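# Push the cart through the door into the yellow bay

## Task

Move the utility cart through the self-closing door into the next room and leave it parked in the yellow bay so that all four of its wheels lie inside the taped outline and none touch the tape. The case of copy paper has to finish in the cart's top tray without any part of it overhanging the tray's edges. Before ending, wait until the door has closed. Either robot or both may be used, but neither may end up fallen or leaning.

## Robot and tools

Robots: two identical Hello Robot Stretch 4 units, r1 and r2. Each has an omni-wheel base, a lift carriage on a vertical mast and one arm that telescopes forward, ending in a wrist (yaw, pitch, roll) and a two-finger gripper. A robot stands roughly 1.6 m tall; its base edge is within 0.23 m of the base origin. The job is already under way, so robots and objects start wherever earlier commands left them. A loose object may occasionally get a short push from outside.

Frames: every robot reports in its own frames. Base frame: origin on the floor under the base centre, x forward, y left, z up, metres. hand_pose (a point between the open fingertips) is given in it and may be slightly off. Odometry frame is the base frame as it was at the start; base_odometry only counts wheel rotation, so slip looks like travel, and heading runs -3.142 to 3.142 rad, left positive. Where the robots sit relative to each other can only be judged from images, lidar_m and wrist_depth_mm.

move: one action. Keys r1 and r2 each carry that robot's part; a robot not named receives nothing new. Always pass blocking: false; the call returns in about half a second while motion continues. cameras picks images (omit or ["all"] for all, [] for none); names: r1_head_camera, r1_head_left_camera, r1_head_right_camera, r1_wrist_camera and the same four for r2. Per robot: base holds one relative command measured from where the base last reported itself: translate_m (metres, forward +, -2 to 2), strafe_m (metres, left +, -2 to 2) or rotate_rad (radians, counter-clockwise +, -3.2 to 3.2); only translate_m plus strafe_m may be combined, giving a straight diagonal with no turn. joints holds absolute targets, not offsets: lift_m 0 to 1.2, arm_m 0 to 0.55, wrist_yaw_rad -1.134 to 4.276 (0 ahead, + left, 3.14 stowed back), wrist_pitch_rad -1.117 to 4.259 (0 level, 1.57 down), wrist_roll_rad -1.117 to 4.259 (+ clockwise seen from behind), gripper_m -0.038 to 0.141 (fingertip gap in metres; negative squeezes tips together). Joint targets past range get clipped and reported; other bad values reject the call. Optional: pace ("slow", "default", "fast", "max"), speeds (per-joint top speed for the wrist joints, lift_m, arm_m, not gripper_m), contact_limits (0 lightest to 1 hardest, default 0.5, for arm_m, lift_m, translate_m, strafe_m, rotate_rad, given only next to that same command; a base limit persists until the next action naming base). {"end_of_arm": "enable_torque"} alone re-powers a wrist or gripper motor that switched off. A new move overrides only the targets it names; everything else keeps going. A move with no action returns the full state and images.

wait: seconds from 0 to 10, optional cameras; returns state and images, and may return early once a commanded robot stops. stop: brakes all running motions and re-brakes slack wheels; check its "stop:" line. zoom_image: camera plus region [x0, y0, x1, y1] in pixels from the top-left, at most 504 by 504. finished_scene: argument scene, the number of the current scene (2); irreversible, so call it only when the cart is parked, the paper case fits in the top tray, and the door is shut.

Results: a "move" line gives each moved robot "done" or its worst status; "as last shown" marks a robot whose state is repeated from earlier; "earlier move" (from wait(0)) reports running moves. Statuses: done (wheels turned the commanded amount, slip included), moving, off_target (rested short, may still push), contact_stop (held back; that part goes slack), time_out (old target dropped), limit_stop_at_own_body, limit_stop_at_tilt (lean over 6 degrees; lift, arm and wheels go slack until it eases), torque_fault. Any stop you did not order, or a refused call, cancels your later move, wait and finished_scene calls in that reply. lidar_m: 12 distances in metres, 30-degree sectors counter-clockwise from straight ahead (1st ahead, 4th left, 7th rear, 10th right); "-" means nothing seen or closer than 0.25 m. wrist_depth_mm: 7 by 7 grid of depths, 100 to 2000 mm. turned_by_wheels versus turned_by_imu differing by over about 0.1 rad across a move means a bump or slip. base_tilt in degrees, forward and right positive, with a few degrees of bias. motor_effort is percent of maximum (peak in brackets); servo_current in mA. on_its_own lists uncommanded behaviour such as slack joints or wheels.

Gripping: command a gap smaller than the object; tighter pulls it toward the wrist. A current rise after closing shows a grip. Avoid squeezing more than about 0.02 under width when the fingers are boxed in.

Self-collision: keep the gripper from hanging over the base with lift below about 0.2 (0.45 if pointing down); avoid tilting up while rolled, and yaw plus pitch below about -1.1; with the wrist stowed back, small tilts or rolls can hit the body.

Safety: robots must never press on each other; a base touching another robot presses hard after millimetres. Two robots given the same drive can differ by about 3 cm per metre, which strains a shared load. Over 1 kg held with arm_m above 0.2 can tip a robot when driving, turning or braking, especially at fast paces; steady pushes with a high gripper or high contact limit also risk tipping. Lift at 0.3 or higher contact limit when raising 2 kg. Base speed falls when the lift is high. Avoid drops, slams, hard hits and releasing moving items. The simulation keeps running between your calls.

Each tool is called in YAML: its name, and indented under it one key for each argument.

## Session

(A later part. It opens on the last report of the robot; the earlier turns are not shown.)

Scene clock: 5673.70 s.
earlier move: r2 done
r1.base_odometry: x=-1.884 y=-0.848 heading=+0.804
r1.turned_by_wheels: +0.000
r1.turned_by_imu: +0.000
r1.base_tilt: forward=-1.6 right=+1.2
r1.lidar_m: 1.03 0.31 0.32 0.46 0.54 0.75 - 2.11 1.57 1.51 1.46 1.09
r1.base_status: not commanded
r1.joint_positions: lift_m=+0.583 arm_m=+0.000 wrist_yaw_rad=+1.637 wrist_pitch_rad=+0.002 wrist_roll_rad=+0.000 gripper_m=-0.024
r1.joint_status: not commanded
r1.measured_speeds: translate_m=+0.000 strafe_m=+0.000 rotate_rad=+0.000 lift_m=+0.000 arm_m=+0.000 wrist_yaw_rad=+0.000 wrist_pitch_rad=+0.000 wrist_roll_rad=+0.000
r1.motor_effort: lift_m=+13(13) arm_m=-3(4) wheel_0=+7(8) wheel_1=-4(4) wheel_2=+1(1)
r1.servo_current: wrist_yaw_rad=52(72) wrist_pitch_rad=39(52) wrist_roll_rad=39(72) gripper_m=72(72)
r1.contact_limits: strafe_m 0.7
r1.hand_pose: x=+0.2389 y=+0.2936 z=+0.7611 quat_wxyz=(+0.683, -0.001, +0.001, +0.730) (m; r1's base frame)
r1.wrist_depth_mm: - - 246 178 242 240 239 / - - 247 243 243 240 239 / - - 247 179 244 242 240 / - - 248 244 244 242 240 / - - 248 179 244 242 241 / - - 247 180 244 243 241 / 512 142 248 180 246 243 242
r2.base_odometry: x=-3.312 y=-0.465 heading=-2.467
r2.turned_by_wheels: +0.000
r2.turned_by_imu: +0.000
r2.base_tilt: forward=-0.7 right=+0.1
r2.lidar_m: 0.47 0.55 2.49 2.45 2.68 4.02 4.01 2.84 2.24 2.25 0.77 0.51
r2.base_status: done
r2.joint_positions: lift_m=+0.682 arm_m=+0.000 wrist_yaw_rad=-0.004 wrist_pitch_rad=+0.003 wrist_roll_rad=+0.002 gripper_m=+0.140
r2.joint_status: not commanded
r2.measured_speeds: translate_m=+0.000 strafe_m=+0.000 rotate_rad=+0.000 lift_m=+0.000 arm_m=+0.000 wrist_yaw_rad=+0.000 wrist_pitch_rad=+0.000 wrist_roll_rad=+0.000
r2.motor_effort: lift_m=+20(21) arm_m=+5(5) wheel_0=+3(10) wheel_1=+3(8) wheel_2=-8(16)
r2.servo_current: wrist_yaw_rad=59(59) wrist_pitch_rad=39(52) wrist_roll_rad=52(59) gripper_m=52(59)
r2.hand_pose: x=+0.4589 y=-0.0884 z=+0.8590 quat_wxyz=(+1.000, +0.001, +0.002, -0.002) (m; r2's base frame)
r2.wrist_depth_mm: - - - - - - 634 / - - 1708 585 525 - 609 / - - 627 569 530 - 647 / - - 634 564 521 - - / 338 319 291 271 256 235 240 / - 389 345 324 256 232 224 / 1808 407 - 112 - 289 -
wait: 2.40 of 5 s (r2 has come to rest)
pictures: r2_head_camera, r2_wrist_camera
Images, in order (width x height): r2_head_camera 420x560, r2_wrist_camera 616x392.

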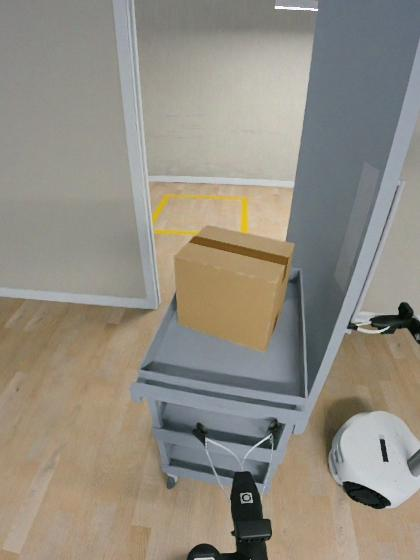

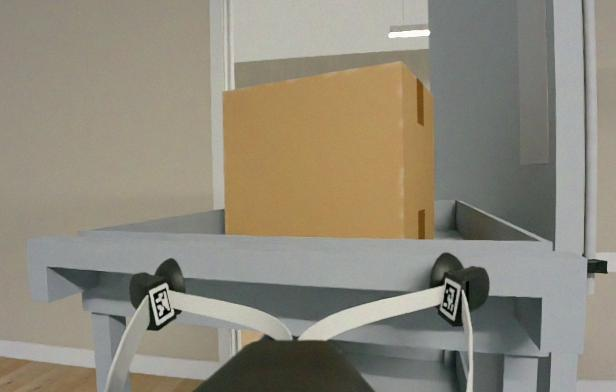

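move:
  blocking: false
  cameras: []
  r2: {"base": {"translate_m": -0.12}, "pace": "default"}

wait:
  seconds: 2
  cameras: ["r2_head_camera"]

Scene clock: 5775.03 s.
move: r2 moving
r1.base_odometry: x=-1.884 y=-0.848 heading=+0.804
r1.turned_by_wheels: +0.000
r1.turned_by_imu: +0.000
r1.base_tilt: forward=-1.6 right=+1.3
r1.lidar_m: 1.03 0.32 0.32 0.47 0.55 0.81 - 2.16 1.58 1.51 1.48 1.08
r1.base_status: not commanded
r1.joint_positions: lift_m=+0.583 arm_m=+0.000 wrist_yaw_rad=+1.637 wrist_pitch_rad=+0.002 wrist_roll_rad=+0.000 gripper_m=-0.024
r1.joint_status: not commanded
r1.measured_speeds: translate_m=+0.000 strafe_m=+0.000 rotate_rad=+0.000 lift_m=+0.000 arm_m=+0.000 wrist_yaw_rad=+0.000 wrist_pitch_rad=+0.000 wrist_roll_rad=+0.000
r1.motor_effort: lift_m=+13(13) arm_m=-3(4) wheel_0=+7(8) wheel_1=-4(4) wheel_2=+1(1)
r1.servo_current: wrist_yaw_rad=52(65) wrist_pitch_rad=39(46) wrist_roll_rad=39(65) gripper_m=59(72)
r1.contact_limits: strafe_m 0.7
r1.hand_pose: x=+0.2389 y=+0.2936 z=+0.7611 quat_wxyz=(+0.683, -0.001, +0.001, +0.730) (m; r1's base frame)
r1.wrist_depth_mm: - - 246 178 242 240 240 / - - 246 244 243 242 239 / - - 247 179 244 241 240 / - - 248 246 244 242 241 / - - 248 179 244 242 241 / - - 247 180 244 243 242 / 508 142 249 180 246 242 242
r2.base_odometry: x=-3.288 y=-0.446 heading=-2.467
r2.turned_by_wheels: +0.000
r2.turned_by_imu: +0.000
r2.base_tilt: forward=-0.7 right=+0.1
r2.lidar_m: 0.49 0.60 2.48 2.44 2.67 3.99 3.98 2.81 2.26 2.23 0.78 0.53
r2.base_status: translate_m moving
r2.joint_positions: lift_m=+0.682 arm_m=+0.000 wrist_yaw_rad=-0.003 wrist_pitch_rad=+0.003 wrist_roll_rad=+0.002 gripper_m=+0.140
r2.joint_status: not commanded
r2.measured_speeds: translate_m=-0.121 strafe_m=-0.001 rotate_rad=-0.006 lift_m=+0.000 arm_m=+0.000 wrist_yaw_rad=+0.000 wrist_pitch_rad=+0.000 wrist_roll_rad=+0.000
r2.motor_effort: lift_m=+20(21) arm_m=+5(5) wheel_0=-6(12) wheel_1=-8(9) wheel_2=+12(13)
r2.servo_current: wrist_yaw_rad=59(59) wrist_pitch_rad=46(46) wrist_roll_rad=39(59) gripper_m=46(52)
r2.hand_pose: x=+0.4590 y=-0.0882 z=+0.8590 quat_wxyz=(+1.000, +0.001, +0.002, -0.001) (m; r2's base frame)
r2.wrist_depth_mm: - - - - - - 654 / - - 1708 634 554 - 654 / - - 654 591 549 - 668 / - - 668 603 549 - 668 / 366 343 320 298 279 254 245 / - 216 217 351 330 252 244 / 1863 1808 - 112 - 315 -
pictures: none
No camera images: "cameras" was empty.

Scene clock: 5776.20 s.
earlier move: r2 done
r1.base_odometry: x=-1.884 y=-0.848 heading=+0.804
r1.turned_by_wheels: +0.000
r1.turned_by_imu: +0.000
r1.base_tilt: forward=-1.6 right=+1.3
r1.lidar_m: 1.04 0.35 0.32 0.45 0.52 0.87 - 2.14 1.59 1.52 1.45 1.09
r1.base_status: not commanded
r1.joint_positions: lift_m=+0.583 arm_m=+0.000 wrist_yaw_rad=+1.637 wrist_pitch_rad=+0.002 wrist_roll_rad=+0.000 gripper_m=-0.024
r1.joint_status: not commanded
r1.measured_speeds: translate_m=+0.000 strafe_m=+0.000 rotate_rad=+0.000 lift_m=+0.000 arm_m=+0.000 wrist_yaw_rad=+0.000 wrist_pitch_rad=+0.000 wrist_roll_rad=+0.000
r1.motor_effort: lift_m=+13(13) arm_m=-4(4) wheel_0=+7(8) wheel_1=-4(4) wheel_2=+1(1)
r1.servo_current: wrist_yaw_rad=46(65) wrist_pitch_rad=33(46) wrist_roll_rad=46(78) gripper_m=65(78)
r1.contact_limits: strafe_m 0.7
r1.hand_pose: x=+0.2389 y=+0.2936 z=+0.7611 quat_wxyz=(+0.683, -0.001, +0.001, +0.730) (m; r1's base frame)
r1.wrist_depth_mm: - - 247 178 242 240 238 / - - 246 243 243 241 239 / - - 248 179 243 241 239 / - - 248 245 244 241 240 / - - 249 179 244 243 241 / - - 247 179 244 242 241 / 508 142 249 180 246 243 242
r2.base_odometry: x=-3.219 y=-0.390 heading=-2.467
r2.turned_by_wheels: +0.000
r2.turned_by_imu: +0.000
r2.base_tilt: forward=-0.7 right=+0.1
r2.lidar_m: 0.57 2.09 2.49 2.48 2.70 3.92 3.87 2.80 2.26 2.23 0.83 0.59
r2.base_status: done
r2.joint_positions: lift_m=+0.682 arm_m=+0.000 wrist_yaw_rad=-0.003 wrist_pitch_rad=+0.003 wrist_roll_rad=+0.002 gripper_m=+0.140
r2.joint_status: not commanded
r2.measured_speeds: translate_m=+0.000 strafe_m=+0.000 rotate_rad=+0.000 lift_m=+0.000 arm_m=+0.000 wrist_yaw_rad=+0.000 wrist_pitch_rad=+0.000 wrist_roll_rad=+0.000
r2.motor_effort: lift_m=+20(21) arm_m=+5(6) wheel_0=-3(12) wheel_1=-2(9) wheel_2=+2(13)
r2.servo_current: wrist_yaw_rad=39(59) wrist_pitch_rad=39(46) wrist_roll_rad=46(59) gripper_m=52(59)
r2.hand_pose: x=+0.4590 y=-0.0882 z=+0.8590 quat_wxyz=(+1.000, +0.001, +0.002, -0.001) (m; r2's base frame)
r2.wrist_depth_mm: - - - - - - - / - - 1808 - - 741 - / - - 759 691 654 820 - / - - 759 699 647 - - / - 462 466 394 377 340 - / - 199 218 436 418 188 - / 1863 544 - 112 - - -
wait: 1.17 of 2 s (r2 has come to rest)
pictures: r2_head_camera
Images, in order (width x height): r2_head_camera 420x560.

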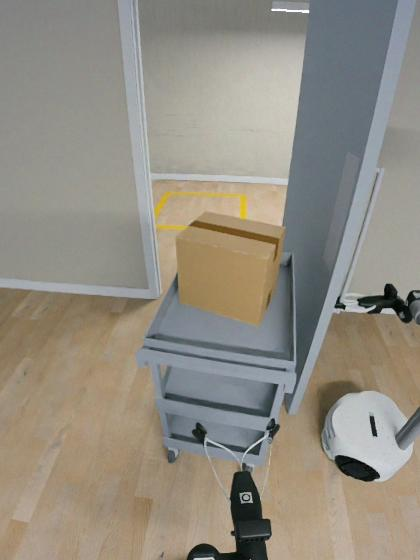

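zoom_image:
  camera: "r2_head_camera"
  region: [130, 190, 320, 400]

Scaled by 2.400 from the camera's 420x560 image, which has a finer 1200x1600 frame.

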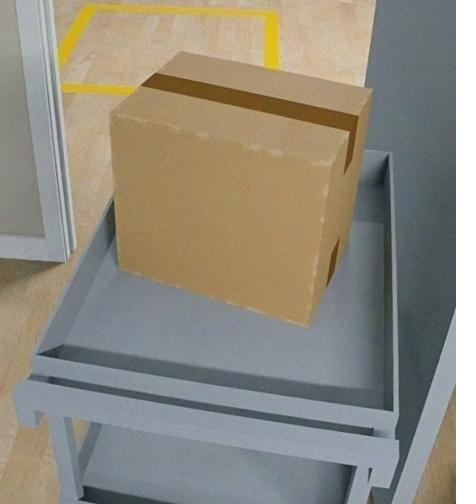

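move:
  blocking: false
  cameras: []
  r2: {"base": {"strafe_m": 0.8}, "pace": "default"}

wait:
  seconds: 5
  cameras: []

move:
  blocking: false
  cameras: []
  r2: {"base": {"rotate_rad": -0.099}, "pace": "default"}

wait:
  seconds: 3
  cameras: ["r2_head_camera", "r2_head_right_camera"]

Scene clock: 5866.07 s.
move: r2 moving
r1.base_odometry: x=-1.884 y=-0.848 heading=+0.804
r1.turned_by_wheels: +0.000
r1.turned_by_imu: +0.000
r1.base_tilt: forward=-1.6 right=+1.3
r1.lidar_m: 1.04 0.34 0.30 0.47 0.54 0.90 - 2.11 1.58 1.52 1.48 1.09
r1.base_status: not commanded
r1.joint_positions: lift_m=+0.583 arm_m=+0.000 wrist_yaw_rad=+1.637 wrist_pitch_rad=+0.002 wrist_roll_rad=+0.000 gripper_m=-0.024
r1.joint_status: not commanded
r1.measured_speeds: translate_m=+0.000 strafe_m=+0.000 rotate_rad=+0.000 lift_m=+0.000 arm_m=+0.000 wrist_yaw_rad=+0.000 wrist_pitch_rad=+0.000 wrist_roll_rad=+0.000
r1.motor_effort: lift_m=+13(13) arm_m=-4(4) wheel_0=+7(8) wheel_1=-4(4) wheel_2=+1(1)
r1.servo_current: wrist_yaw_rad=46(59) wrist_pitch_rad=39(46) wrist_roll_rad=59(59) gripper_m=72(72)
r1.contact_limits: strafe_m 0.7
r1.hand_pose: x=+0.2389 y=+0.2936 z=+0.7611 quat_wxyz=(+0.683, -0.001, +0.001, +0.730) (m; r1's base frame)
r1.wrist_depth_mm: - - 245 179 242 240 238 / - - 246 244 243 241 240 / - - 247 179 243 242 239 / - - 248 245 244 242 240 / - - 248 179 245 242 241 / - - 248 180 244 243 242 / 508 142 249 180 245 243 242
r2.base_odometry: x=-3.196 y=-0.418 heading=-2.467
r2.turned_by_wheels: +0.000
r2.turned_by_imu: +0.001
r2.base_tilt: forward=-0.7 right=+0.1
r2.lidar_m: 0.60 2.05 2.48 2.42 2.65 3.92 3.88 2.85 2.29 2.26 0.89 0.59
r2.base_status: strafe_m moving
r2.joint_positions: lift_m=+0.682 arm_m=+0.000 wrist_yaw_rad=-0.003 wrist_pitch_rad=+0.003 wrist_roll_rad=+0.002 gripper_m=+0.140
r2.joint_status: not commanded
r2.measured_speeds: translate_m=-0.002 strafe_m=+0.139 rotate_rad=+0.009 lift_m=+0.000 arm_m=+0.000 wrist_yaw_rad=+0.000 wrist_pitch_rad=+0.000 wrist_roll_rad=+0.000
r2.motor_effort: lift_m=+20(21) arm_m=+5(6) wheel_0=-12(12) wheel_1=+10(11) wheel_2=+0(2)
r2.servo_current: wrist_yaw_rad=52(59) wrist_pitch_rad=46(46) wrist_roll_rad=46(52) gripper_m=52(52)
r2.hand_pose: x=+0.4590 y=-0.0882 z=+0.8590 quat_wxyz=(+1.000, +0.001, +0.002, -0.001) (m; r2's base frame)
r2.wrist_depth_mm: - - 1808 - - - - / - - 1863 - - 798 - / - - 1808 707 640 820 - / - - 788 715 661 - - / - 452 480 407 375 349 - / - 198 217 452 430 190 - / 1808 1756 - 112 - 410 -
pictures: none
No camera images: "cameras" was empty.

Scene clock: 5869.73 s.
earlier move: r2 done
r1.base_odometry: x=-1.884 y=-0.848 heading=+0.804
r1.turned_by_wheels: +0.000
r1.turned_by_imu: +0.000
r1.base_tilt: forward=-1.6 right=+1.2
r1.lidar_m: 1.03 0.36 0.31 0.46 0.53 4.70 - 2.15 1.56 1.52 1.48 1.09
r1.base_status: not commanded
r1.joint_positions: lift_m=+0.583 arm_m=+0.000 wrist_yaw_rad=+1.637 wrist_pitch_rad=+0.002 wrist_roll_rad=+0.000 gripper_m=-0.024
r1.joint_status: not commanded
r1.measured_speeds: translate_m=+0.000 strafe_m=+0.000 rotate_rad=+0.000 lift_m=+0.000 arm_m=+0.000 wrist_yaw_rad=+0.000 wrist_pitch_rad=+0.000 wrist_roll_rad=+0.000
r1.motor_effort: lift_m=+13(13) arm_m=-3(4) wheel_0=+7(8) wheel_1=-4(4) wheel_2=+1(1)
r1.servo_current: wrist_yaw_rad=33(65) wrist_pitch_rad=39(52) wrist_roll_rad=39(65) gripper_m=72(78)
r1.contact_limits: strafe_m 0.7
r1.hand_pose: x=+0.2389 y=+0.2936 z=+0.7611 quat_wxyz=(+0.683, -0.001, +0.001, +0.730) (m; r1's base frame)
r1.wrist_depth_mm: - - 246 178 242 241 238 / - - 247 244 244 241 239 / - - 247 178 244 241 240 / - - 248 245 244 242 241 / - - 248 179 244 242 241 / - - 248 180 244 243 242 / 1430 142 248 180 245 243 242
r2.base_odometry: x=-2.719 y=-1.015 heading=-2.467
r2.turned_by_wheels: +0.000
r2.turned_by_imu: +0.001
r2.base_tilt: forward=-0.6 right=+0.1
r2.lidar_m: 1.97 2.12 1.69 1.67 1.85 2.85 3.79 3.77 3.04 3.00 0.94 0.91
r2.base_status: done
r2.joint_positions: lift_m=+0.682 arm_m=+0.000 wrist_yaw_rad=-0.003 wrist_pitch_rad=+0.003 wrist_roll_rad=+0.002 gripper_m=+0.140
r2.joint_status: not commanded
r2.measured_speeds: translate_m=+0.000 strafe_m=+0.000 rotate_rad=+0.000 lift_m=+0.000 arm_m=+0.000 wrist_yaw_rad=+0.000 wrist_pitch_rad=+0.000 wrist_roll_rad=+0.000
r2.motor_effort: lift_m=+20(21) arm_m=+5(6) wheel_0=-1(15) wheel_1=+2(12) wheel_2=+0(2)
r2.servo_current: wrist_yaw_rad=39(59) wrist_pitch_rad=46(52) wrist_roll_rad=39(59) gripper_m=52(59)
r2.hand_pose: x=+0.4590 y=-0.0882 z=+0.8590 quat_wxyz=(+1.000, +0.001, +0.002, -0.001) (m; r2's base frame)
r2.wrist_depth_mm: - - - - - - - / - - - - - - - / - - - - - - - / - - - - - - - / - - - - - - - / - - 186 158 1756 - - / 1863 1863 1921 112 - 1921 1618
wait: 3.67 of 5 s (r2 has come to rest)
pictures: none
No camera images: "cameras" was empty.

Scene clock: 5870.23 s.
move: r2 moving
r1.base_odometry: x=-1.884 y=-0.848 heading=+0.804
r1.turned_by_wheels: +0.000
r1.turned_by_imu: +0.000
r1.base_tilt: forward=-1.6 right=+1.2
r1.lidar_m: 1.03 0.35 0.33 0.47 0.55 4.70 - 2.11 1.59 1.51 1.49 1.05
r1.base_status: not commanded
r1.joint_positions: lift_m=+0.583 arm_m=+0.000 wrist_yaw_rad=+1.637 wrist_pitch_rad=+0.002 wrist_roll_rad=+0.000 gripper_m=-0.024
r1.joint_status: not commanded
r1.measured_speeds: translate_m=+0.000 strafe_m=+0.000 rotate_rad=+0.000 lift_m=+0.000 arm_m=+0.000 wrist_yaw_rad=+0.000 wrist_pitch_rad=+0.000 wrist_roll_rad=+0.000
r1.motor_effort: lift_m=+13(13) arm_m=-3(4) wheel_0=+7(7) wheel_1=-4(5) wheel_2=+1(1)
r1.servo_current: wrist_yaw_rad=46(65) wrist_pitch_rad=39(52) wrist_roll_rad=52(65) gripper_m=72(72)
r1.contact_limits: strafe_m 0.7
r1.hand_pose: x=+0.2389 y=+0.2936 z=+0.7611 quat_wxyz=(+0.683, -0.001, +0.001, +0.730) (m; r1's base frame)
r1.wrist_depth_mm: - - 246 179 242 241 239 / - - 247 244 243 241 240 / - - 248 179 243 242 239 / - - 248 244 244 242 241 / - - 248 179 245 243 241 / - - 248 179 244 242 242 / 1430 142 249 180 245 243 242
r2.base_odometry: x=-2.719 y=-1.015 heading=-2.565
r2.turned_by_wheels: -0.098
r2.turned_by_imu: -0.095
r2.base_tilt: forward=-0.7 right=+0.1
r2.lidar_m: 2.00 2.12 1.74 1.66 1.79 2.53 3.82 3.99 3.12 2.98 0.97 0.92
r2.base_status: rotate_rad moving
r2.joint_positions: lift_m=+0.682 arm_m=+0.000 wrist_yaw_rad=-0.003 wrist_pitch_rad=+0.003 wrist_roll_rad=+0.002 gripper_m=+0.140
r2.joint_status: not commanded
r2.measured_speeds: translate_m=+0.000 strafe_m=+0.000 rotate_rad=+0.000 lift_m=+0.000 arm_m=+0.000 wrist_yaw_rad=+0.000 wrist_pitch_rad=+0.000 wrist_roll_rad=+0.000
r2.motor_effort: lift_m=+20(20) arm_m=+5(5) wheel_0=+1(8) wheel_1=+3(9) wheel_2=+4(9)
r2.servo_current: wrist_yaw_rad=52(52) wrist_pitch_rad=46(46) wrist_roll_rad=39(65) gripper_m=52(59)
r2.hand_pose: x=+0.4590 y=-0.0882 z=+0.8590 quat_wxyz=(+1.000, +0.001, +0.002, -0.001) (m; r2's base frame)
r2.wrist_depth_mm: - - - - - - - / - - - - - - 1708 / - - - - - - 820 / - - - - - - 809 / - - - - - - 1756 / - 193 186 158 - 917 - / 1808 1756 1756 112 1983 1808 -
pictures: none
No camera images: "cameras" was empty.

Scene clock: 5870.47 s.
earlier move: r2 done
r1.base_odometry: x=-1.884 y=-0.848 heading=+0.804
r1.turned_by_wheels: +0.000
r1.turned_by_imu: +0.000
r1.base_tilt: forward=-1.6 right=+1.3
r1.lidar_m: 1.05 0.34 0.32 0.46 0.54 4.73 - 2.16 1.59 1.52 1.48 1.10
r1.base_status: not commanded
r1.joint_positions: lift_m=+0.583 arm_m=+0.000 wrist_yaw_rad=+1.637 wrist_pitch_rad=+0.002 wrist_roll_rad=+0.000 gripper_m=-0.024
r1.joint_status: not commanded
r1.measured_speeds: translate_m=+0.000 strafe_m=+0.000 rotate_rad=+0.000 lift_m=+0.000 arm_m=+0.000 wrist_yaw_rad=+0.000 wrist_pitch_rad=+0.000 wrist_roll_rad=+0.000
r1.motor_effort: lift_m=+13(13) arm_m=-4(4) wheel_0=+7(8) wheel_1=-4(5) wheel_2=+1(1)
r1.servo_current: wrist_yaw_rad=46(65) wrist_pitch_rad=39(52) wrist_roll_rad=59(65) gripper_m=72(72)
r1.contact_limits: strafe_m 0.7
r1.hand_pose: x=+0.2389 y=+0.2936 z=+0.7611 quat_wxyz=(+0.683, -0.001, +0.001, +0.730) (m; r1's base frame)
r1.wrist_depth_mm: - - 246 179 242 241 239 / - - 247 244 243 241 239 / - - 247 179 243 241 240 / - - 248 245 244 242 241 / - - 248 179 245 242 241 / - - 248 180 245 243 242 / 1430 142 248 180 246 243 242
r2.base_odometry: x=-2.719 y=-1.015 heading=-2.565
r2.turned_by_wheels: +0.000
r2.turned_by_imu: +0.000
r2.base_tilt: forward=-0.7 right=+0.0
r2.lidar_m: 1.98 2.12 1.74 1.68 1.80 2.53 3.82 3.96 3.10 3.01 0.99 0.92
r2.base_status: done
r2.joint_positions: lift_m=+0.682 arm_m=+0.000 wrist_yaw_rad=-0.003 wrist_pitch_rad=+0.003 wrist_roll_rad=+0.002 gripper_m=+0.140
r2.joint_status: not commanded
r2.measured_speeds: translate_m=+0.000 strafe_m=+0.000 rotate_rad=+0.000 lift_m=+0.000 arm_m=+0.000 wrist_yaw_rad=+0.000 wrist_pitch_rad=+0.000 wrist_roll_rad=+0.000
r2.motor_effort: lift_m=+20(20) arm_m=+5(5) wheel_0=+2(8) wheel_1=+3(9) wheel_2=+5(9)
r2.servo_current: wrist_yaw_rad=33(52) wrist_pitch_rad=46(46) wrist_roll_rad=52(65) gripper_m=52(59)
r2.hand_pose: x=+0.4590 y=-0.0882 z=+0.8590 quat_wxyz=(+1.000, +0.001, +0.002, -0.001) (m; r2's base frame)
r2.wrist_depth_mm: - - - - - - - / - - - - - - 1661 / - - - - - - 820 / - - - - - - 820 / - - - - - - 1756 / - 199 187 158 - 931 - / 1863 1756 1808 112 1921 1808 -
wait: 0.23 of 3 s (r2 has come to rest)
pictures: r2_head_camera, r2_head_right_camera
Images, in order (width x height): r2_head_camera 420x560, r2_head_right_camera 420x672.

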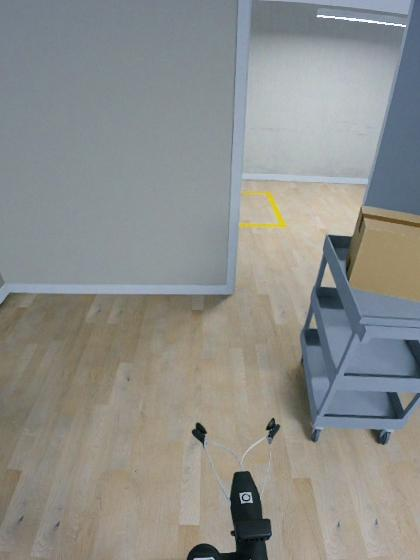

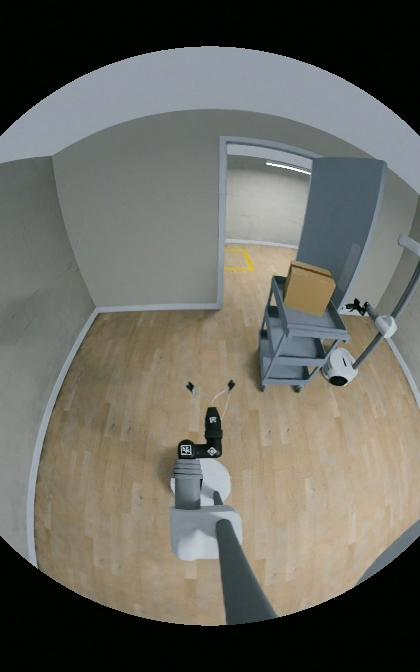

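move:
  blocking: false
  cameras: []
  r2: {"base": {"translate_m": 1.24, "strafe_m": -0.18}, "pace": "default"}

wait:
  seconds: 7
  cameras: ["r2_head_camera", "r2_head_right_camera"]

Scene clock: 5881.10 s.
move: r2 moving
r1.base_odometry: x=-1.884 y=-0.848 heading=+0.804
r1.turned_by_wheels: +0.000
r1.turned_by_imu: +0.000
r1.base_tilt: forward=-1.5 right=+1.2
r1.lidar_m: 1.04 0.32 0.32 0.46 0.53 4.71 - 2.16 1.57 1.50 1.47 1.08
r1.base_status: not commanded
r1.joint_positions: lift_m=+0.583 arm_m=+0.000 wrist_yaw_rad=+1.637 wrist_pitch_rad=+0.002 wrist_roll_rad=+0.000 gripper_m=-0.024
r1.joint_status: not commanded
r1.measured_speeds: translate_m=+0.000 strafe_m=+0.000 rotate_rad=+0.000 lift_m=+0.000 arm_m=+0.000 wrist_yaw_rad=+0.000 wrist_pitch_rad=+0.000 wrist_roll_rad=+0.000
r1.motor_effort: lift_m=+13(13) arm_m=-4(4) wheel_0=+8(8) wheel_1=-4(4) wheel_2=+1(1)
r1.servo_current: wrist_yaw_rad=52(59) wrist_pitch_rad=33(46) wrist_roll_rad=33(72) gripper_m=65(72)
r1.contact_limits: strafe_m 0.7
r1.hand_pose: x=+0.2389 y=+0.2936 z=+0.7611 quat_wxyz=(+0.683, -0.001, +0.001, +0.730) (m; r1's base frame)
r1.wrist_depth_mm: 1661 - 246 179 242 240 239 / - - 246 244 243 241 239 / - - 248 179 243 241 240 / - - 247 245 244 242 241 / - - 248 179 244 242 240 / - - 248 180 244 243 242 / 1397 142 249 180 245 243 242
r2.base_odometry: x=-2.748 y=-1.028 heading=-2.565
r2.turned_by_wheels: +0.000
r2.turned_by_imu: +0.001
r2.base_tilt: forward=-0.7 right=+0.1
r2.lidar_m: 1.94 2.06 1.72 1.68 1.79 2.53 3.86 4.01 3.09 2.99 0.96 0.88
r2.base_status: translate_m moving; strafe_m moving
r2.joint_positions: lift_m=+0.682 arm_m=+0.000 wrist_yaw_rad=-0.003 wrist_pitch_rad=+0.003 wrist_roll_rad=+0.002 gripper_m=+0.140
r2.joint_status: not commanded
r2.measured_speeds: translate_m=+0.122 strafe_m=-0.016 rotate_rad=+0.000 lift_m=+0.000 arm_m=+0.000 wrist_yaw_rad=+0.000 wrist_pitch_rad=+0.000 wrist_roll_rad=+0.000
r2.motor_effort: lift_m=+20(20) arm_m=+5(5) wheel_0=+6(10) wheel_1=+7(7) wheel_2=-11(12)
r2.servo_current: wrist_yaw_rad=59(59) wrist_pitch_rad=46(46) wrist_roll_rad=46(59) gripper_m=52(59)
r2.hand_pose: x=+0.4590 y=-0.0882 z=+0.8590 quat_wxyz=(+1.000, +0.001, +0.002, -0.001) (m; r2's base frame)
r2.wrist_depth_mm: - - - - - - - / - - - - - - 1808 / - - - - - - 809 / - - - - - - 809 / - - - - - - 1756 / - 198 186 159 - 946 - / 1921 1808 - 112 1983 1863 -
pictures: none
No camera images: "cameras" was empty.

Scene clock: 5886.23 s.
earlier move: r2 done
r1.base_odometry: x=-1.884 y=-0.848 heading=+0.804
r1.turned_by_wheels: +0.000
r1.turned_by_imu: +0.000
r1.base_tilt: forward=-1.6 right=+1.3
r1.lidar_m: 1.04 0.34 0.32 0.45 0.54 4.67 - 2.17 1.59 1.50 1.49 1.09
r1.base_status: not commanded
r1.joint_positions: lift_m=+0.583 arm_m=+0.000 wrist_yaw_rad=+1.637 wrist_pitch_rad=+0.002 wrist_roll_rad=+0.000 gripper_m=-0.024
r1.joint_status: not commanded
r1.measured_speeds: translate_m=+0.000 strafe_m=+0.000 rotate_rad=+0.000 lift_m=+0.000 arm_m=+0.000 wrist_yaw_rad=+0.000 wrist_pitch_rad=+0.000 wrist_roll_rad=+0.000
r1.motor_effort: lift_m=+13(13) arm_m=-3(4) wheel_0=+7(8) wheel_1=-4(4) wheel_2=+1(1)
r1.servo_current: wrist_yaw_rad=46(72) wrist_pitch_rad=46(52) wrist_roll_rad=59(78) gripper_m=65(78)
r1.contact_limits: strafe_m 0.7
r1.hand_pose: x=+0.2389 y=+0.2936 z=+0.7611 quat_wxyz=(+0.683, -0.001, +0.001, +0.730) (m; r1's base frame)
r1.wrist_depth_mm: - - 246 178 242 240 239 / - - 246 244 243 241 239 / - - 247 179 243 242 240 / - - 248 245 244 242 241 / - - 248 179 244 243 242 / - - 248 180 244 243 241 / 508 142 249 180 246 243 242
r2.base_odometry: x=-3.857 y=-1.540 heading=-2.565
r2.turned_by_wheels: +0.000
r2.turned_by_imu: +0.002
r2.base_tilt: forward=-0.7 right=+0.1
r2.lidar_m: 0.74 0.81 1.15 1.78 1.91 2.73 - 0.52 0.41 0.39 0.45 3.78
r2.base_status: done
r2.joint_positions: lift_m=+0.682 arm_m=+0.000 wrist_yaw_rad=-0.003 wrist_pitch_rad=+0.003 wrist_roll_rad=+0.002 gripper_m=+0.140
r2.joint_status: not commanded
r2.measured_speeds: translate_m=+0.000 strafe_m=+0.000 rotate_rad=+0.000 lift_m=+0.000 arm_m=+0.000 wrist_yaw_rad=+0.000 wrist_pitch_rad=+0.000 wrist_roll_rad=+0.000
r2.motor_effort: lift_m=+20(21) arm_m=+5(6) wheel_0=+3(12) wheel_1=+3(8) wheel_2=-2(14)
r2.servo_current: wrist_yaw_rad=46(65) wrist_pitch_rad=39(52) wrist_roll_rad=39(65) gripper_m=52(59)
r2.hand_pose: x=+0.4590 y=-0.0882 z=+0.8590 quat_wxyz=(+1.000, +0.001, +0.002, -0.001) (m; r2's base frame)
r2.wrist_depth_mm: - - - 549 - - - / - - - - - - - / - - - - - - - / - - - - - - - / - - - - - - - / - 198 186 161 - - - / - - - 112 - 1921 1921
wait: 5.13 of 7 s (r2 has come to rest)
pictures: r2_head_camera, r2_head_right_camera
Images, in order (width x height): r2_head_camera 420x560, r2_head_right_camera 420x672.

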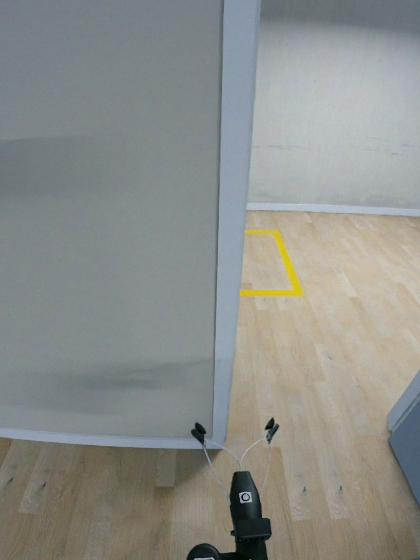

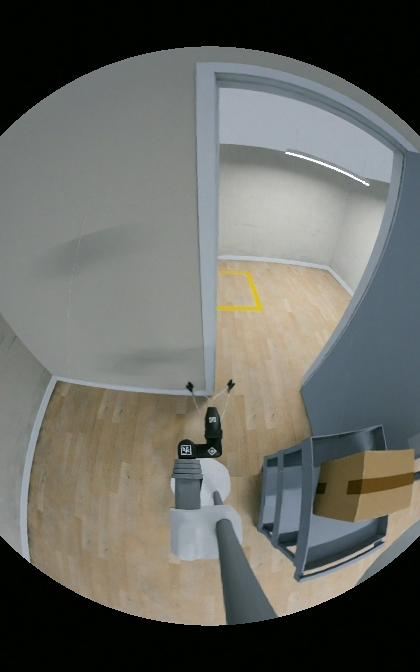

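move:
  blocking: false
  cameras: ["r2_head_camera", "r2_head_right_camera", "r1_head_left_camera"]

Scene clock: 5916.57 s.
r1.base_odometry: x=-1.884 y=-0.848 heading=+0.804
r1.turned_by_wheels: +0.000
r1.turned_by_imu: +0.000
r1.base_tilt: forward=-1.6 right=+1.2
r1.lidar_m: 1.02 0.36 0.32 0.46 0.50 4.73 - 2.14 1.58 1.52 1.47 1.08
r1.base_status: not commanded
r1.joint_positions: lift_m=+0.583 arm_m=+0.000 wrist_yaw_rad=+1.637 wrist_pitch_rad=+0.002 wrist_roll_rad=+0.000 gripper_m=-0.024
r1.joint_status: not commanded
r1.measured_speeds: translate_m=+0.000 strafe_m=+0.000 rotate_rad=+0.000 lift_m=+0.000 arm_m=+0.000 wrist_yaw_rad=+0.000 wrist_pitch_rad=+0.000 wrist_roll_rad=+0.000
r1.motor_effort: lift_m=+13(13) arm_m=-3(4) wheel_0=+7(8) wheel_1=-4(4) wheel_2=+0(1)
r1.servo_current: wrist_yaw_rad=33(72) wrist_pitch_rad=33(52) wrist_roll_rad=52(78) gripper_m=72(78)
r1.contact_limits: strafe_m 0.7
r1.hand_pose: x=+0.2389 y=+0.2936 z=+0.7611 quat_wxyz=(+0.683, -0.001, +0.001, +0.730) (m; r1's base frame)
r1.wrist_depth_mm: - - 246 179 242 240 239 / - - 247 243 243 241 239 / - - 247 178 244 241 240 / - - 248 245 244 242 239 / - - 249 179 244 243 241 / - - 247 180 244 243 241 / 508 142 249 180 245 243 242
r2.base_odometry: x=-3.857 y=-1.540 heading=-2.565
r2.turned_by_wheels: +0.000
r2.turned_by_imu: +0.000
r2.base_tilt: forward=-0.7 right=+0.0
r2.lidar_m: 0.75 0.80 1.16 1.80 1.91 2.73 - 0.53 0.42 0.41 0.46 3.81
r2.base_status: done
r2.joint_positions: lift_m=+0.682 arm_m=+0.000 wrist_yaw_rad=-0.003 wrist_pitch_rad=+0.003 wrist_roll_rad=+0.002 gripper_m=+0.140
r2.joint_status: not commanded
r2.measured_speeds: translate_m=+0.000 strafe_m=+0.000 rotate_rad=+0.000 lift_m=+0.000 arm_m=+0.000 wrist_yaw_rad=+0.000 wrist_pitch_rad=+0.000 wrist_roll_rad=+0.000
r2.motor_effort: lift_m=+20(21) arm_m=+5(6) wheel_0=+3(12) wheel_1=+3(8) wheel_2=-2(14)
r2.servo_current: wrist_yaw_rad=46(65) wrist_pitch_rad=46(52) wrist_roll_rad=52(65) gripper_m=52(59)
r2.hand_pose: x=+0.4590 y=-0.0882 z=+0.8590 quat_wxyz=(+1.000, +0.001, +0.002, -0.001) (m; r2's base frame)
r2.wrist_depth_mm: - - - 554 - - - / - - - - - - - / - - - - - - - / - - - - - - - / - - - - - - - / - 198 186 161 - - - / - - - 112 - 1921 1863
pictures: r1_head_left_camera, r2_head_camera, r2_head_right_camera
Images, in order (width x height): r1_head_left_camera 420x672, r2_head_camera 420x560, r2_head_right_camera 420x672.

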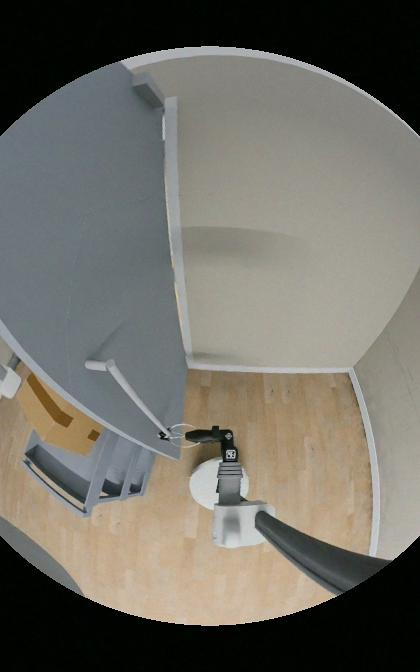

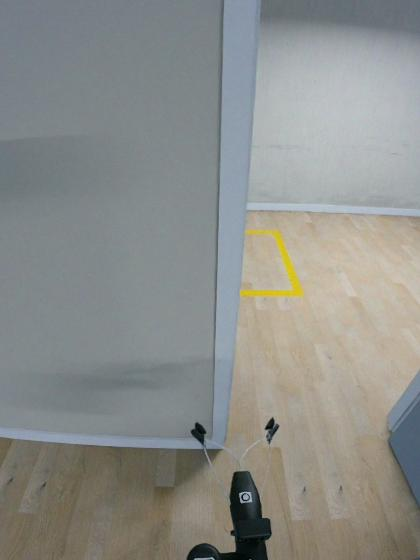

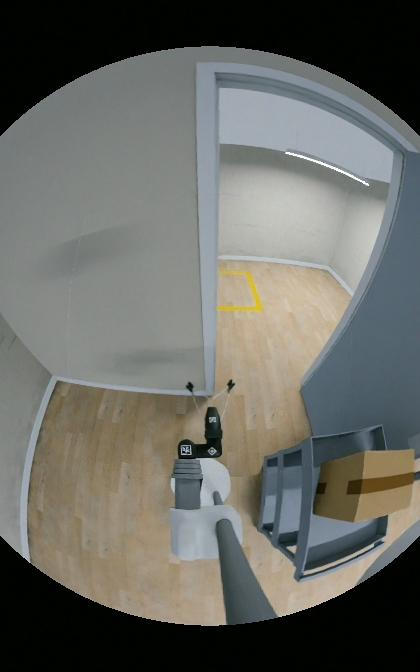

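move:
  blocking: false
  r2: {"base": {"translate_m": 0.46, "strafe_m": -0.45}, "joints": {"gripper_m": 0.05}}
  cameras: ["r2_head_right_camera"]

wait:
  seconds: 3
  cameras: ["r2_head_camera", "r2_head_right_camera"]

Scene clock: 5939.07 s.
move: r2 moving
r1.base_odometry: x=-1.884 y=-0.848 heading=+0.804
r1.turned_by_wheels: +0.000
r1.turned_by_imu: +0.000
r1.base_tilt: forward=-1.5 right=+1.2
r1.lidar_m: 1.03 0.35 0.30 0.46 0.54 4.72 - 2.11 1.55 1.50 1.47 1.09
r1.base_status: not commanded
r1.joint_positions: lift_m=+0.583 arm_m=+0.000 wrist_yaw_rad=+1.637 wrist_pitch_rad=+0.002 wrist_roll_rad=+0.000 gripper_m=-0.024
r1.joint_status: not commanded
r1.measured_speeds: translate_m=+0.000 strafe_m=+0.000 rotate_rad=+0.000 lift_m=+0.000 arm_m=+0.000 wrist_yaw_rad=+0.000 wrist_pitch_rad=+0.000 wrist_roll_rad=+0.000
r1.motor_effort: lift_m=+13(13) arm_m=-4(4) wheel_0=+7(8) wheel_1=-4(4) wheel_2=+1(1)
r1.servo_current: wrist_yaw_rad=59(65) wrist_pitch_rad=39(52) wrist_roll_rad=46(72) gripper_m=65(78)
r1.contact_limits: strafe_m 0.7
r1.hand_pose: x=+0.2389 y=+0.2936 z=+0.7611 quat_wxyz=(+0.683, -0.001, +0.001, +0.730) (m; r1's base frame)
r1.wrist_depth_mm: - - 246 178 242 241 239 / - - 247 244 243 241 239 / - - 246 179 243 241 239 / - - 248 245 244 242 240 / - - 249 179 244 242 242 / - - 248 180 244 244 241 / 508 142 250 180 245 242 242
r2.base_odometry: x=-3.889 y=-1.534 heading=-2.565
r2.turned_by_wheels: +0.000
r2.turned_by_imu: +0.000
r2.base_tilt: forward=-0.6 right=+0.1
r2.lidar_m: 0.72 0.78 1.13 1.81 1.94 2.80 - 0.49 0.37 0.37 0.44 3.79
r2.base_status: translate_m moving; strafe_m moving
r2.joint_positions: lift_m=+0.682 arm_m=+0.000 wrist_yaw_rad=-0.003 wrist_pitch_rad=+0.003 wrist_roll_rad=+0.002 gripper_m=+0.128
r2.joint_status: gripper_m moving
r2.measured_speeds: translate_m=+0.091 strafe_m=-0.088 rotate_rad=+0.004 lift_m=+0.000 arm_m=+0.000 wrist_yaw_rad=+0.000 wrist_pitch_rad=+0.000 wrist_roll_rad=+0.000
r2.motor_effort: lift_m=+20(20) arm_m=+5(5) wheel_0=+11(11) wheel_1=-6(7) wheel_2=-11(12)
r2.servo_current: wrist_yaw_rad=59(59) wrist_pitch_rad=46(46) wrist_roll_rad=39(52) gripper_m=91(91)
r2.hand_pose: x=+0.4590 y=-0.0882 z=+0.8590 quat_wxyz=(+1.000, +0.001, +0.002, -0.001) (m; r2's base frame)
r2.wrist_depth_mm: - - - 530 - - - / - - - 535 - - - / - - - 539 - - - / - - - 539 - - - / - - - - - - - / - 194 188 535 - - - / - - - 112 - 1863 1921
pictures: r2_head_right_camera
Images, in order (width x height): r2_head_right_camera 420x672.

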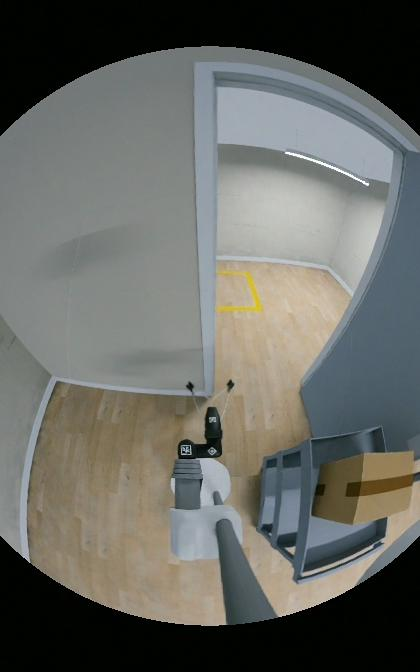

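Scene clock: 5942.07 s.
earlier move: r2 moving
r1.base_odometry: x=-1.884 y=-0.848 heading=+0.804
r1.turned_by_wheels: +0.000
r1.turned_by_imu: +0.000
r1.base_tilt: forward=-1.6 right=+1.3
r1.lidar_m: 1.04 0.35 0.32 0.46 0.53 4.71 - 2.11 1.59 1.53 1.45 1.07
r1.base_status: not commanded
r1.joint_positions: lift_m=+0.583 arm_m=+0.000 wrist_yaw_rad=+1.637 wrist_pitch_rad=+0.002 wrist_roll_rad=+0.000 gripper_m=-0.024
r1.joint_status: not commanded
r1.measured_speeds: translate_m=+0.000 strafe_m=+0.000 rotate_rad=+0.000 lift_m=+0.000 arm_m=+0.000 wrist_yaw_rad=+0.000 wrist_pitch_rad=+0.000 wrist_roll_rad=+0.000
r1.motor_effort: lift_m=+13(13) arm_m=-4(4) wheel_0=+7(8) wheel_1=-4(5) wheel_2=+1(1)
r1.servo_current: wrist_yaw_rad=52(65) wrist_pitch_rad=46(52) wrist_roll_rad=52(72) gripper_m=72(78)
r1.contact_limits: strafe_m 0.7
r1.hand_pose: x=+0.2389 y=+0.2936 z=+0.7611 quat_wxyz=(+0.683, -0.001, +0.001, +0.730) (m; r1's base frame)
r1.wrist_depth_mm: - - 246 178 243 241 239 / - - 247 244 243 241 239 / - - 248 179 243 241 239 / - - 248 245 244 242 241 / - - 248 179 245 242 241 / - - 248 180 244 242 241 / 508 142 249 180 245 243 242
r2.base_odometry: x=-4.487 y=-1.413 heading=-2.565
r2.turned_by_wheels: +0.000
r2.turned_by_imu: +0.001
r2.base_tilt: forward=-0.7 right=+0.0
r2.lidar_m: 3.20 0.43 0.43 1.47 2.33 3.36 0.25 0.29 0.48 0.49 0.54 3.33
r2.base_status: translate_m moving; strafe_m moving
r2.joint_positions: lift_m=+0.682 arm_m=+0.000 wrist_yaw_rad=-0.003 wrist_pitch_rad=+0.003 wrist_roll_rad=+0.002 gripper_m=+0.050
r2.joint_status: all done
r2.measured_speeds: translate_m=+0.000 strafe_m=+0.000 rotate_rad=+0.000 lift_m=+0.000 arm_m=+0.000 wrist_yaw_rad=+0.000 wrist_pitch_rad=+0.000 wrist_roll_rad=+0.000
r2.motor_effort: lift_m=+20(20) arm_m=+5(6) wheel_0=+3(14) wheel_1=-4(9) wheel_2=-3(12)
r2.servo_current: wrist_yaw_rad=39(65) wrist_pitch_rad=39(52) wrist_roll_rad=59(59) gripper_m=46(130)
r2.hand_pose: x=+0.4590 y=-0.0882 z=+0.8590 quat_wxyz=(+1.000, +0.001, +0.002, -0.001) (m; r2's base frame)
r2.wrist_depth_mm: - - - - - - - / - - - - - - - / - - - - - - - / - - - - - - - / - - - - - - - / - - 195 - 193 - - / 1983 1863 1983 112 - 1983 1863
wait: 3.00 s; no rest
pictures: r2_head_camera, r2_head_right_camera
Images, in order (width x height): r2_head_camera 420x560, r2_head_right_camera 420x672.

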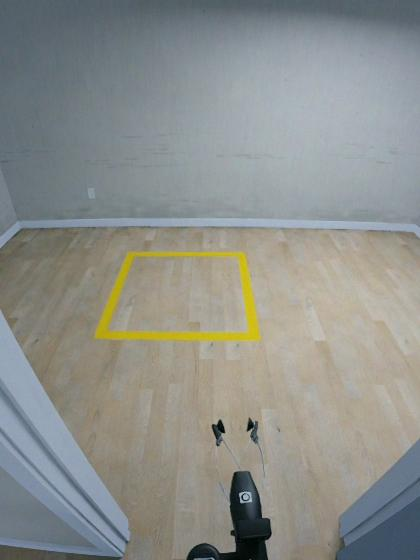

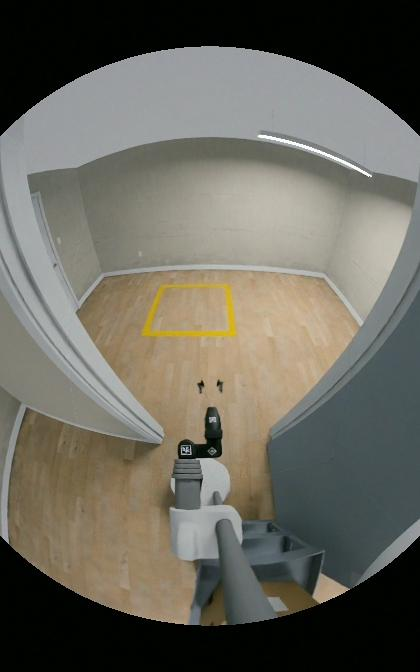

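zoom_image:
  camera: "r2_head_right_camera"
  region: [120, 400, 380, 640]

move:
  blocking: false
  cameras: ["r2_head_left_camera", "r1_head_camera"]

Scaled by 1.938 from the camera's 420x672 image, which has a finer 600x960 frame.

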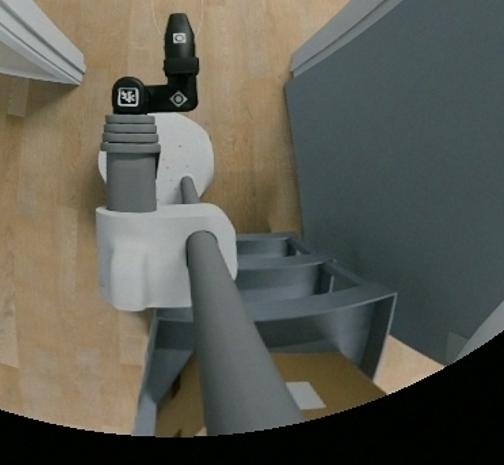

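Scene clock: 5970.77 s.
earlier move: r2 done
r1.base_odometry: x=-1.884 y=-0.848 heading=+0.804
r1.turned_by_wheels: +0.000
r1.turned_by_imu: +0.000
r1.base_tilt: forward=-1.6 right=+1.2
r1.lidar_m: 1.06 0.32 0.32 0.46 0.55 4.71 - 2.12 1.57 1.51 1.49 1.11
r1.base_status: not commanded
r1.joint_positions: lift_m=+0.583 arm_m=+0.000 wrist_yaw_rad=+1.637 wrist_pitch_rad=+0.002 wrist_roll_rad=+0.000 gripper_m=-0.024
r1.joint_status: not commanded
r1.measured_speeds: translate_m=+0.000 strafe_m=+0.000 rotate_rad=+0.000 lift_m=+0.000 arm_m=+0.000 wrist_yaw_rad=+0.000 wrist_pitch_rad=+0.000 wrist_roll_rad=+0.000
r1.motor_effort: lift_m=+13(13) arm_m=-3(4) wheel_0=+7(8) wheel_1=-4(5) wheel_2=+1(1)
r1.servo_current: wrist_yaw_rad=46(65) wrist_pitch_rad=46(52) wrist_roll_rad=65(72) gripper_m=65(78)
r1.contact_limits: strafe_m 0.7
r1.hand_pose: x=+0.2389 y=+0.2936 z=+0.7611 quat_wxyz=(+0.683, -0.001, +0.001, +0.730) (m; r1's base frame)
r1.wrist_depth_mm: - - 247 178 242 241 239 / - - 248 244 243 241 239 / - - 247 178 244 242 240 / - - 248 245 244 241 241 / - - 248 179 244 243 240 / - - 248 180 244 242 241 / 512 142 250 180 245 242 242
r2.base_odometry: x=-4.487 y=-1.413 heading=-2.565
r2.turned_by_wheels: +0.000
r2.turned_by_imu: +0.000
r2.base_tilt: forward=-0.7 right=+0.1
r2.lidar_m: 3.23 0.44 0.43 1.45 2.37 3.37 0.25 0.25 0.47 0.49 0.52 3.31
r2.base_status: done
r2.joint_positions: lift_m=+0.682 arm_m=+0.000 wrist_yaw_rad=-0.003 wrist_pitch_rad=+0.003 wrist_roll_rad=+0.002 gripper_m=+0.050
r2.joint_status: all done
r2.measured_speeds: translate_m=+0.000 strafe_m=+0.000 rotate_rad=+0.000 lift_m=+0.000 arm_m=+0.000 wrist_yaw_rad=+0.000 wrist_pitch_rad=+0.000 wrist_roll_rad=+0.000
r2.motor_effort: lift_m=+20(20) arm_m=+5(6) wheel_0=+2(14) wheel_1=-4(9) wheel_2=-3(12)
r2.servo_current: wrist_yaw_rad=46(65) wrist_pitch_rad=46(52) wrist_roll_rad=46(59) gripper_m=59(130)
r2.hand_pose: x=+0.4590 y=-0.0882 z=+0.8590 quat_wxyz=(+1.000, +0.001, +0.002, -0.001) (m; r2's base frame)
r2.wrist_depth_mm: - - - - - - - / - - - - - - - / - - - - - - - / - - - - - - - / - - - - - - - / - - 195 - 191 - - / 1983 1921 1983 112 - 1863 1863
pictures: r1_head_camera, r2_head_left_camera
Images, in order (width x height): r1_head_camera 420x560, r2_head_left_camera 420x672.

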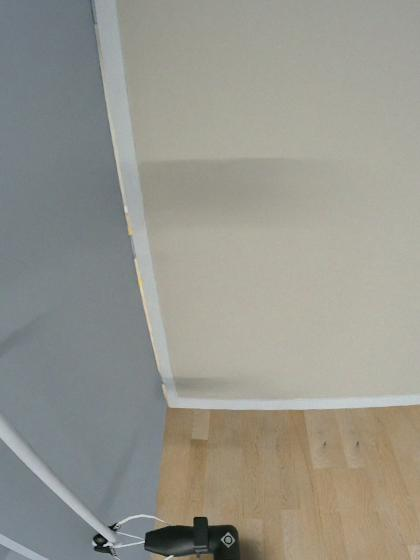

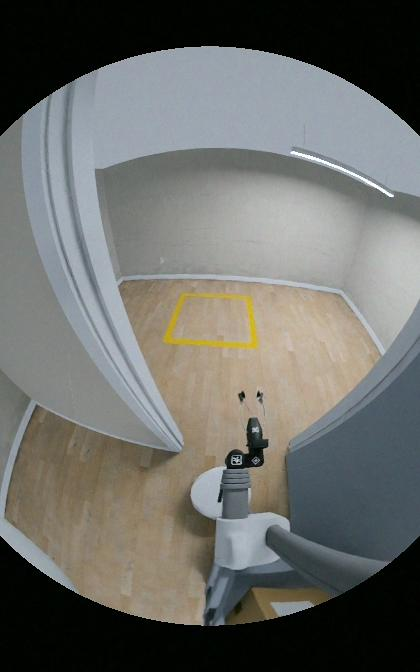

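move:
  blocking: false
  r2: {"base": {"translate_m": 1.2, "strafe_m": -0.09}}
  cameras: []

wait:
  seconds: 6
  cameras: ["r2_head_right_camera"]

Scene clock: 6004.80 s.
move: r2 moving
r1.base_odometry: x=-1.884 y=-0.848 heading=+0.804
r1.turned_by_wheels: +0.000
r1.turned_by_imu: +0.000
r1.base_tilt: forward=-1.6 right=+1.3
r1.lidar_m: 1.05 0.36 0.29 0.47 0.54 4.70 - 2.09 1.59 1.52 1.49 1.07
r1.base_status: not commanded
r1.joint_positions: lift_m=+0.583 arm_m=+0.000 wrist_yaw_rad=+1.637 wrist_pitch_rad=+0.002 wrist_roll_rad=+0.000 gripper_m=-0.024
r1.joint_status: not commanded
r1.measured_speeds: translate_m=+0.000 strafe_m=+0.000 rotate_rad=+0.000 lift_m=+0.000 arm_m=+0.000 wrist_yaw_rad=+0.000 wrist_pitch_rad=+0.000 wrist_roll_rad=+0.000
r1.motor_effort: lift_m=+13(13) arm_m=-3(4) wheel_0=+7(7) wheel_1=-4(4) wheel_2=+1(1)
r1.servo_current: wrist_yaw_rad=52(78) wrist_pitch_rad=46(46) wrist_roll_rad=39(59) gripper_m=59(72)
r1.contact_limits: strafe_m 0.7
r1.hand_pose: x=+0.2389 y=+0.2936 z=+0.7611 quat_wxyz=(+0.683, -0.001, +0.001, +0.730) (m; r1's base frame)
r1.wrist_depth_mm: - - 247 178 242 240 238 / - - 247 245 243 241 240 / - - 247 178 243 242 240 / - - 248 244 244 241 240 / - - 248 179 244 243 241 / - - 248 179 244 242 242 / 508 142 249 180 245 243 241
r2.base_odometry: x=-4.515 y=-1.428 heading=-2.565
r2.turned_by_wheels: +0.000
r2.turned_by_imu: +0.000
r2.base_tilt: forward=-0.7 right=+0.1
r2.lidar_m: 3.18 0.41 0.39 1.34 2.33 3.34 0.29 0.33 0.51 0.48 0.51 3.26
r2.base_status: translate_m moving; strafe_m moving
r2.joint_positions: lift_m=+0.682 arm_m=+0.000 wrist_yaw_rad=-0.003 wrist_pitch_rad=+0.003 wrist_roll_rad=+0.002 gripper_m=+0.050
r2.joint_status: not commanded
r2.measured_speeds: translate_m=+0.122 strafe_m=-0.010 rotate_rad=-0.007 lift_m=+0.000 arm_m=+0.000 wrist_yaw_rad=+0.000 wrist_pitch_rad=+0.000 wrist_roll_rad=+0.000
r2.motor_effort: lift_m=+20(21) arm_m=+5(5) wheel_0=+4(11) wheel_1=+6(8) wheel_2=-12(13)
r2.servo_current: wrist_yaw_rad=52(65) wrist_pitch_rad=33(46) wrist_roll_rad=46(59) gripper_m=52(59)
r2.hand_pose: x=+0.4590 y=-0.0882 z=+0.8590 quat_wxyz=(+1.000, +0.001, +0.002, -0.001) (m; r2's base frame)
r2.wrist_depth_mm: - - - - - - - / - - - - - - - / - - - - - - - / - - - - - - - / - - - - - - - / - - 195 - 191 - - / 1983 1863 1983 112 - 1863 1921
pictures: none
No camera images: "cameras" was empty.

Scene clock: 6009.80 s.
earlier move: r2 done
r1.base_odometry: x=-1.884 y=-0.848 heading=+0.804
r1.turned_by_wheels: +0.000
r1.turned_by_imu: +0.000
r1.base_tilt: forward=-1.6 right=+1.2
r1.lidar_m: 1.04 0.34 0.30 0.47 0.52 4.69 - 2.11 1.58 1.51 1.47 1.10
r1.base_status: not commanded
r1.joint_positions: lift_m=+0.583 arm_m=+0.000 wrist_yaw_rad=+1.637 wrist_pitch_rad=+0.002 wrist_roll_rad=+0.000 gripper_m=-0.024
r1.joint_status: not commanded
r1.measured_speeds: translate_m=+0.000 strafe_m=+0.000 rotate_rad=+0.000 lift_m=+0.000 arm_m=+0.000 wrist_yaw_rad=+0.000 wrist_pitch_rad=+0.000 wrist_roll_rad=+0.000
r1.motor_effort: lift_m=+13(13) arm_m=-3(4) wheel_0=+7(8) wheel_1=-4(4) wheel_2=+1(1)
r1.servo_current: wrist_yaw_rad=59(78) wrist_pitch_rad=39(52) wrist_roll_rad=52(72) gripper_m=65(78)
r1.contact_limits: strafe_m 0.7
r1.hand_pose: x=+0.2389 y=+0.2936 z=+0.7611 quat_wxyz=(+0.683, -0.001, +0.001, +0.730) (m; r1's base frame)
r1.wrist_depth_mm: - - 246 179 242 240 238 / - - 246 243 242 241 239 / - - 248 179 244 241 240 / - - 248 245 244 242 240 / - - 248 179 244 242 240 / - - 248 180 244 243 242 / 508 142 249 180 245 243 242
r2.base_odometry: x=-5.542 y=-1.992 heading=-2.565
r2.turned_by_wheels: +0.000
r2.turned_by_imu: +0.002
r2.base_tilt: forward=-0.7 right=+0.1
r2.lidar_m: 2.02 2.14 2.30 2.22 1.01 0.81 1.46 0.92 1.10 2.44 2.59 2.09
r2.base_status: done
r2.joint_positions: lift_m=+0.682 arm_m=+0.000 wrist_yaw_rad=-0.003 wrist_pitch_rad=+0.003 wrist_roll_rad=+0.002 gripper_m=+0.050
r2.joint_status: not commanded
r2.measured_speeds: translate_m=+0.000 strafe_m=+0.000 rotate_rad=+0.000 lift_m=+0.000 arm_m=+0.000 wrist_yaw_rad=+0.000 wrist_pitch_rad=+0.000 wrist_roll_rad=+0.000
r2.motor_effort: lift_m=+20(21) arm_m=+5(6) wheel_0=+4(11) wheel_1=+3(9) wheel_2=-3(14)
r2.servo_current: wrist_yaw_rad=59(65) wrist_pitch_rad=46(52) wrist_roll_rad=52(65) gripper_m=52(65)
r2.hand_pose: x=+0.4590 y=-0.0882 z=+0.8590 quat_wxyz=(+1.000, +0.001, +0.002, -0.001) (m; r2's base frame)
r2.wrist_depth_mm: - - - - - - - / - - - - - - - / - - - - - - - / - - - - - - - / - - - - - - - / - - 190 - 187 - - / 1863 1756 - 112 - - 1808
wait: 5.00 of 6 s (r2 has come to rest)
pictures: r2_head_right_camera
Images, in order (width x height): r2_head_right_camera 420x672.

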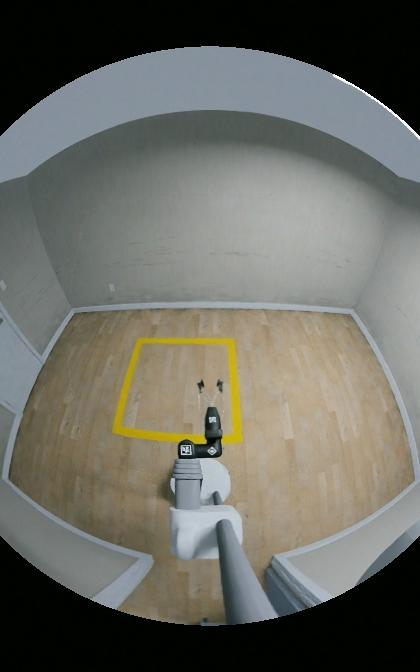

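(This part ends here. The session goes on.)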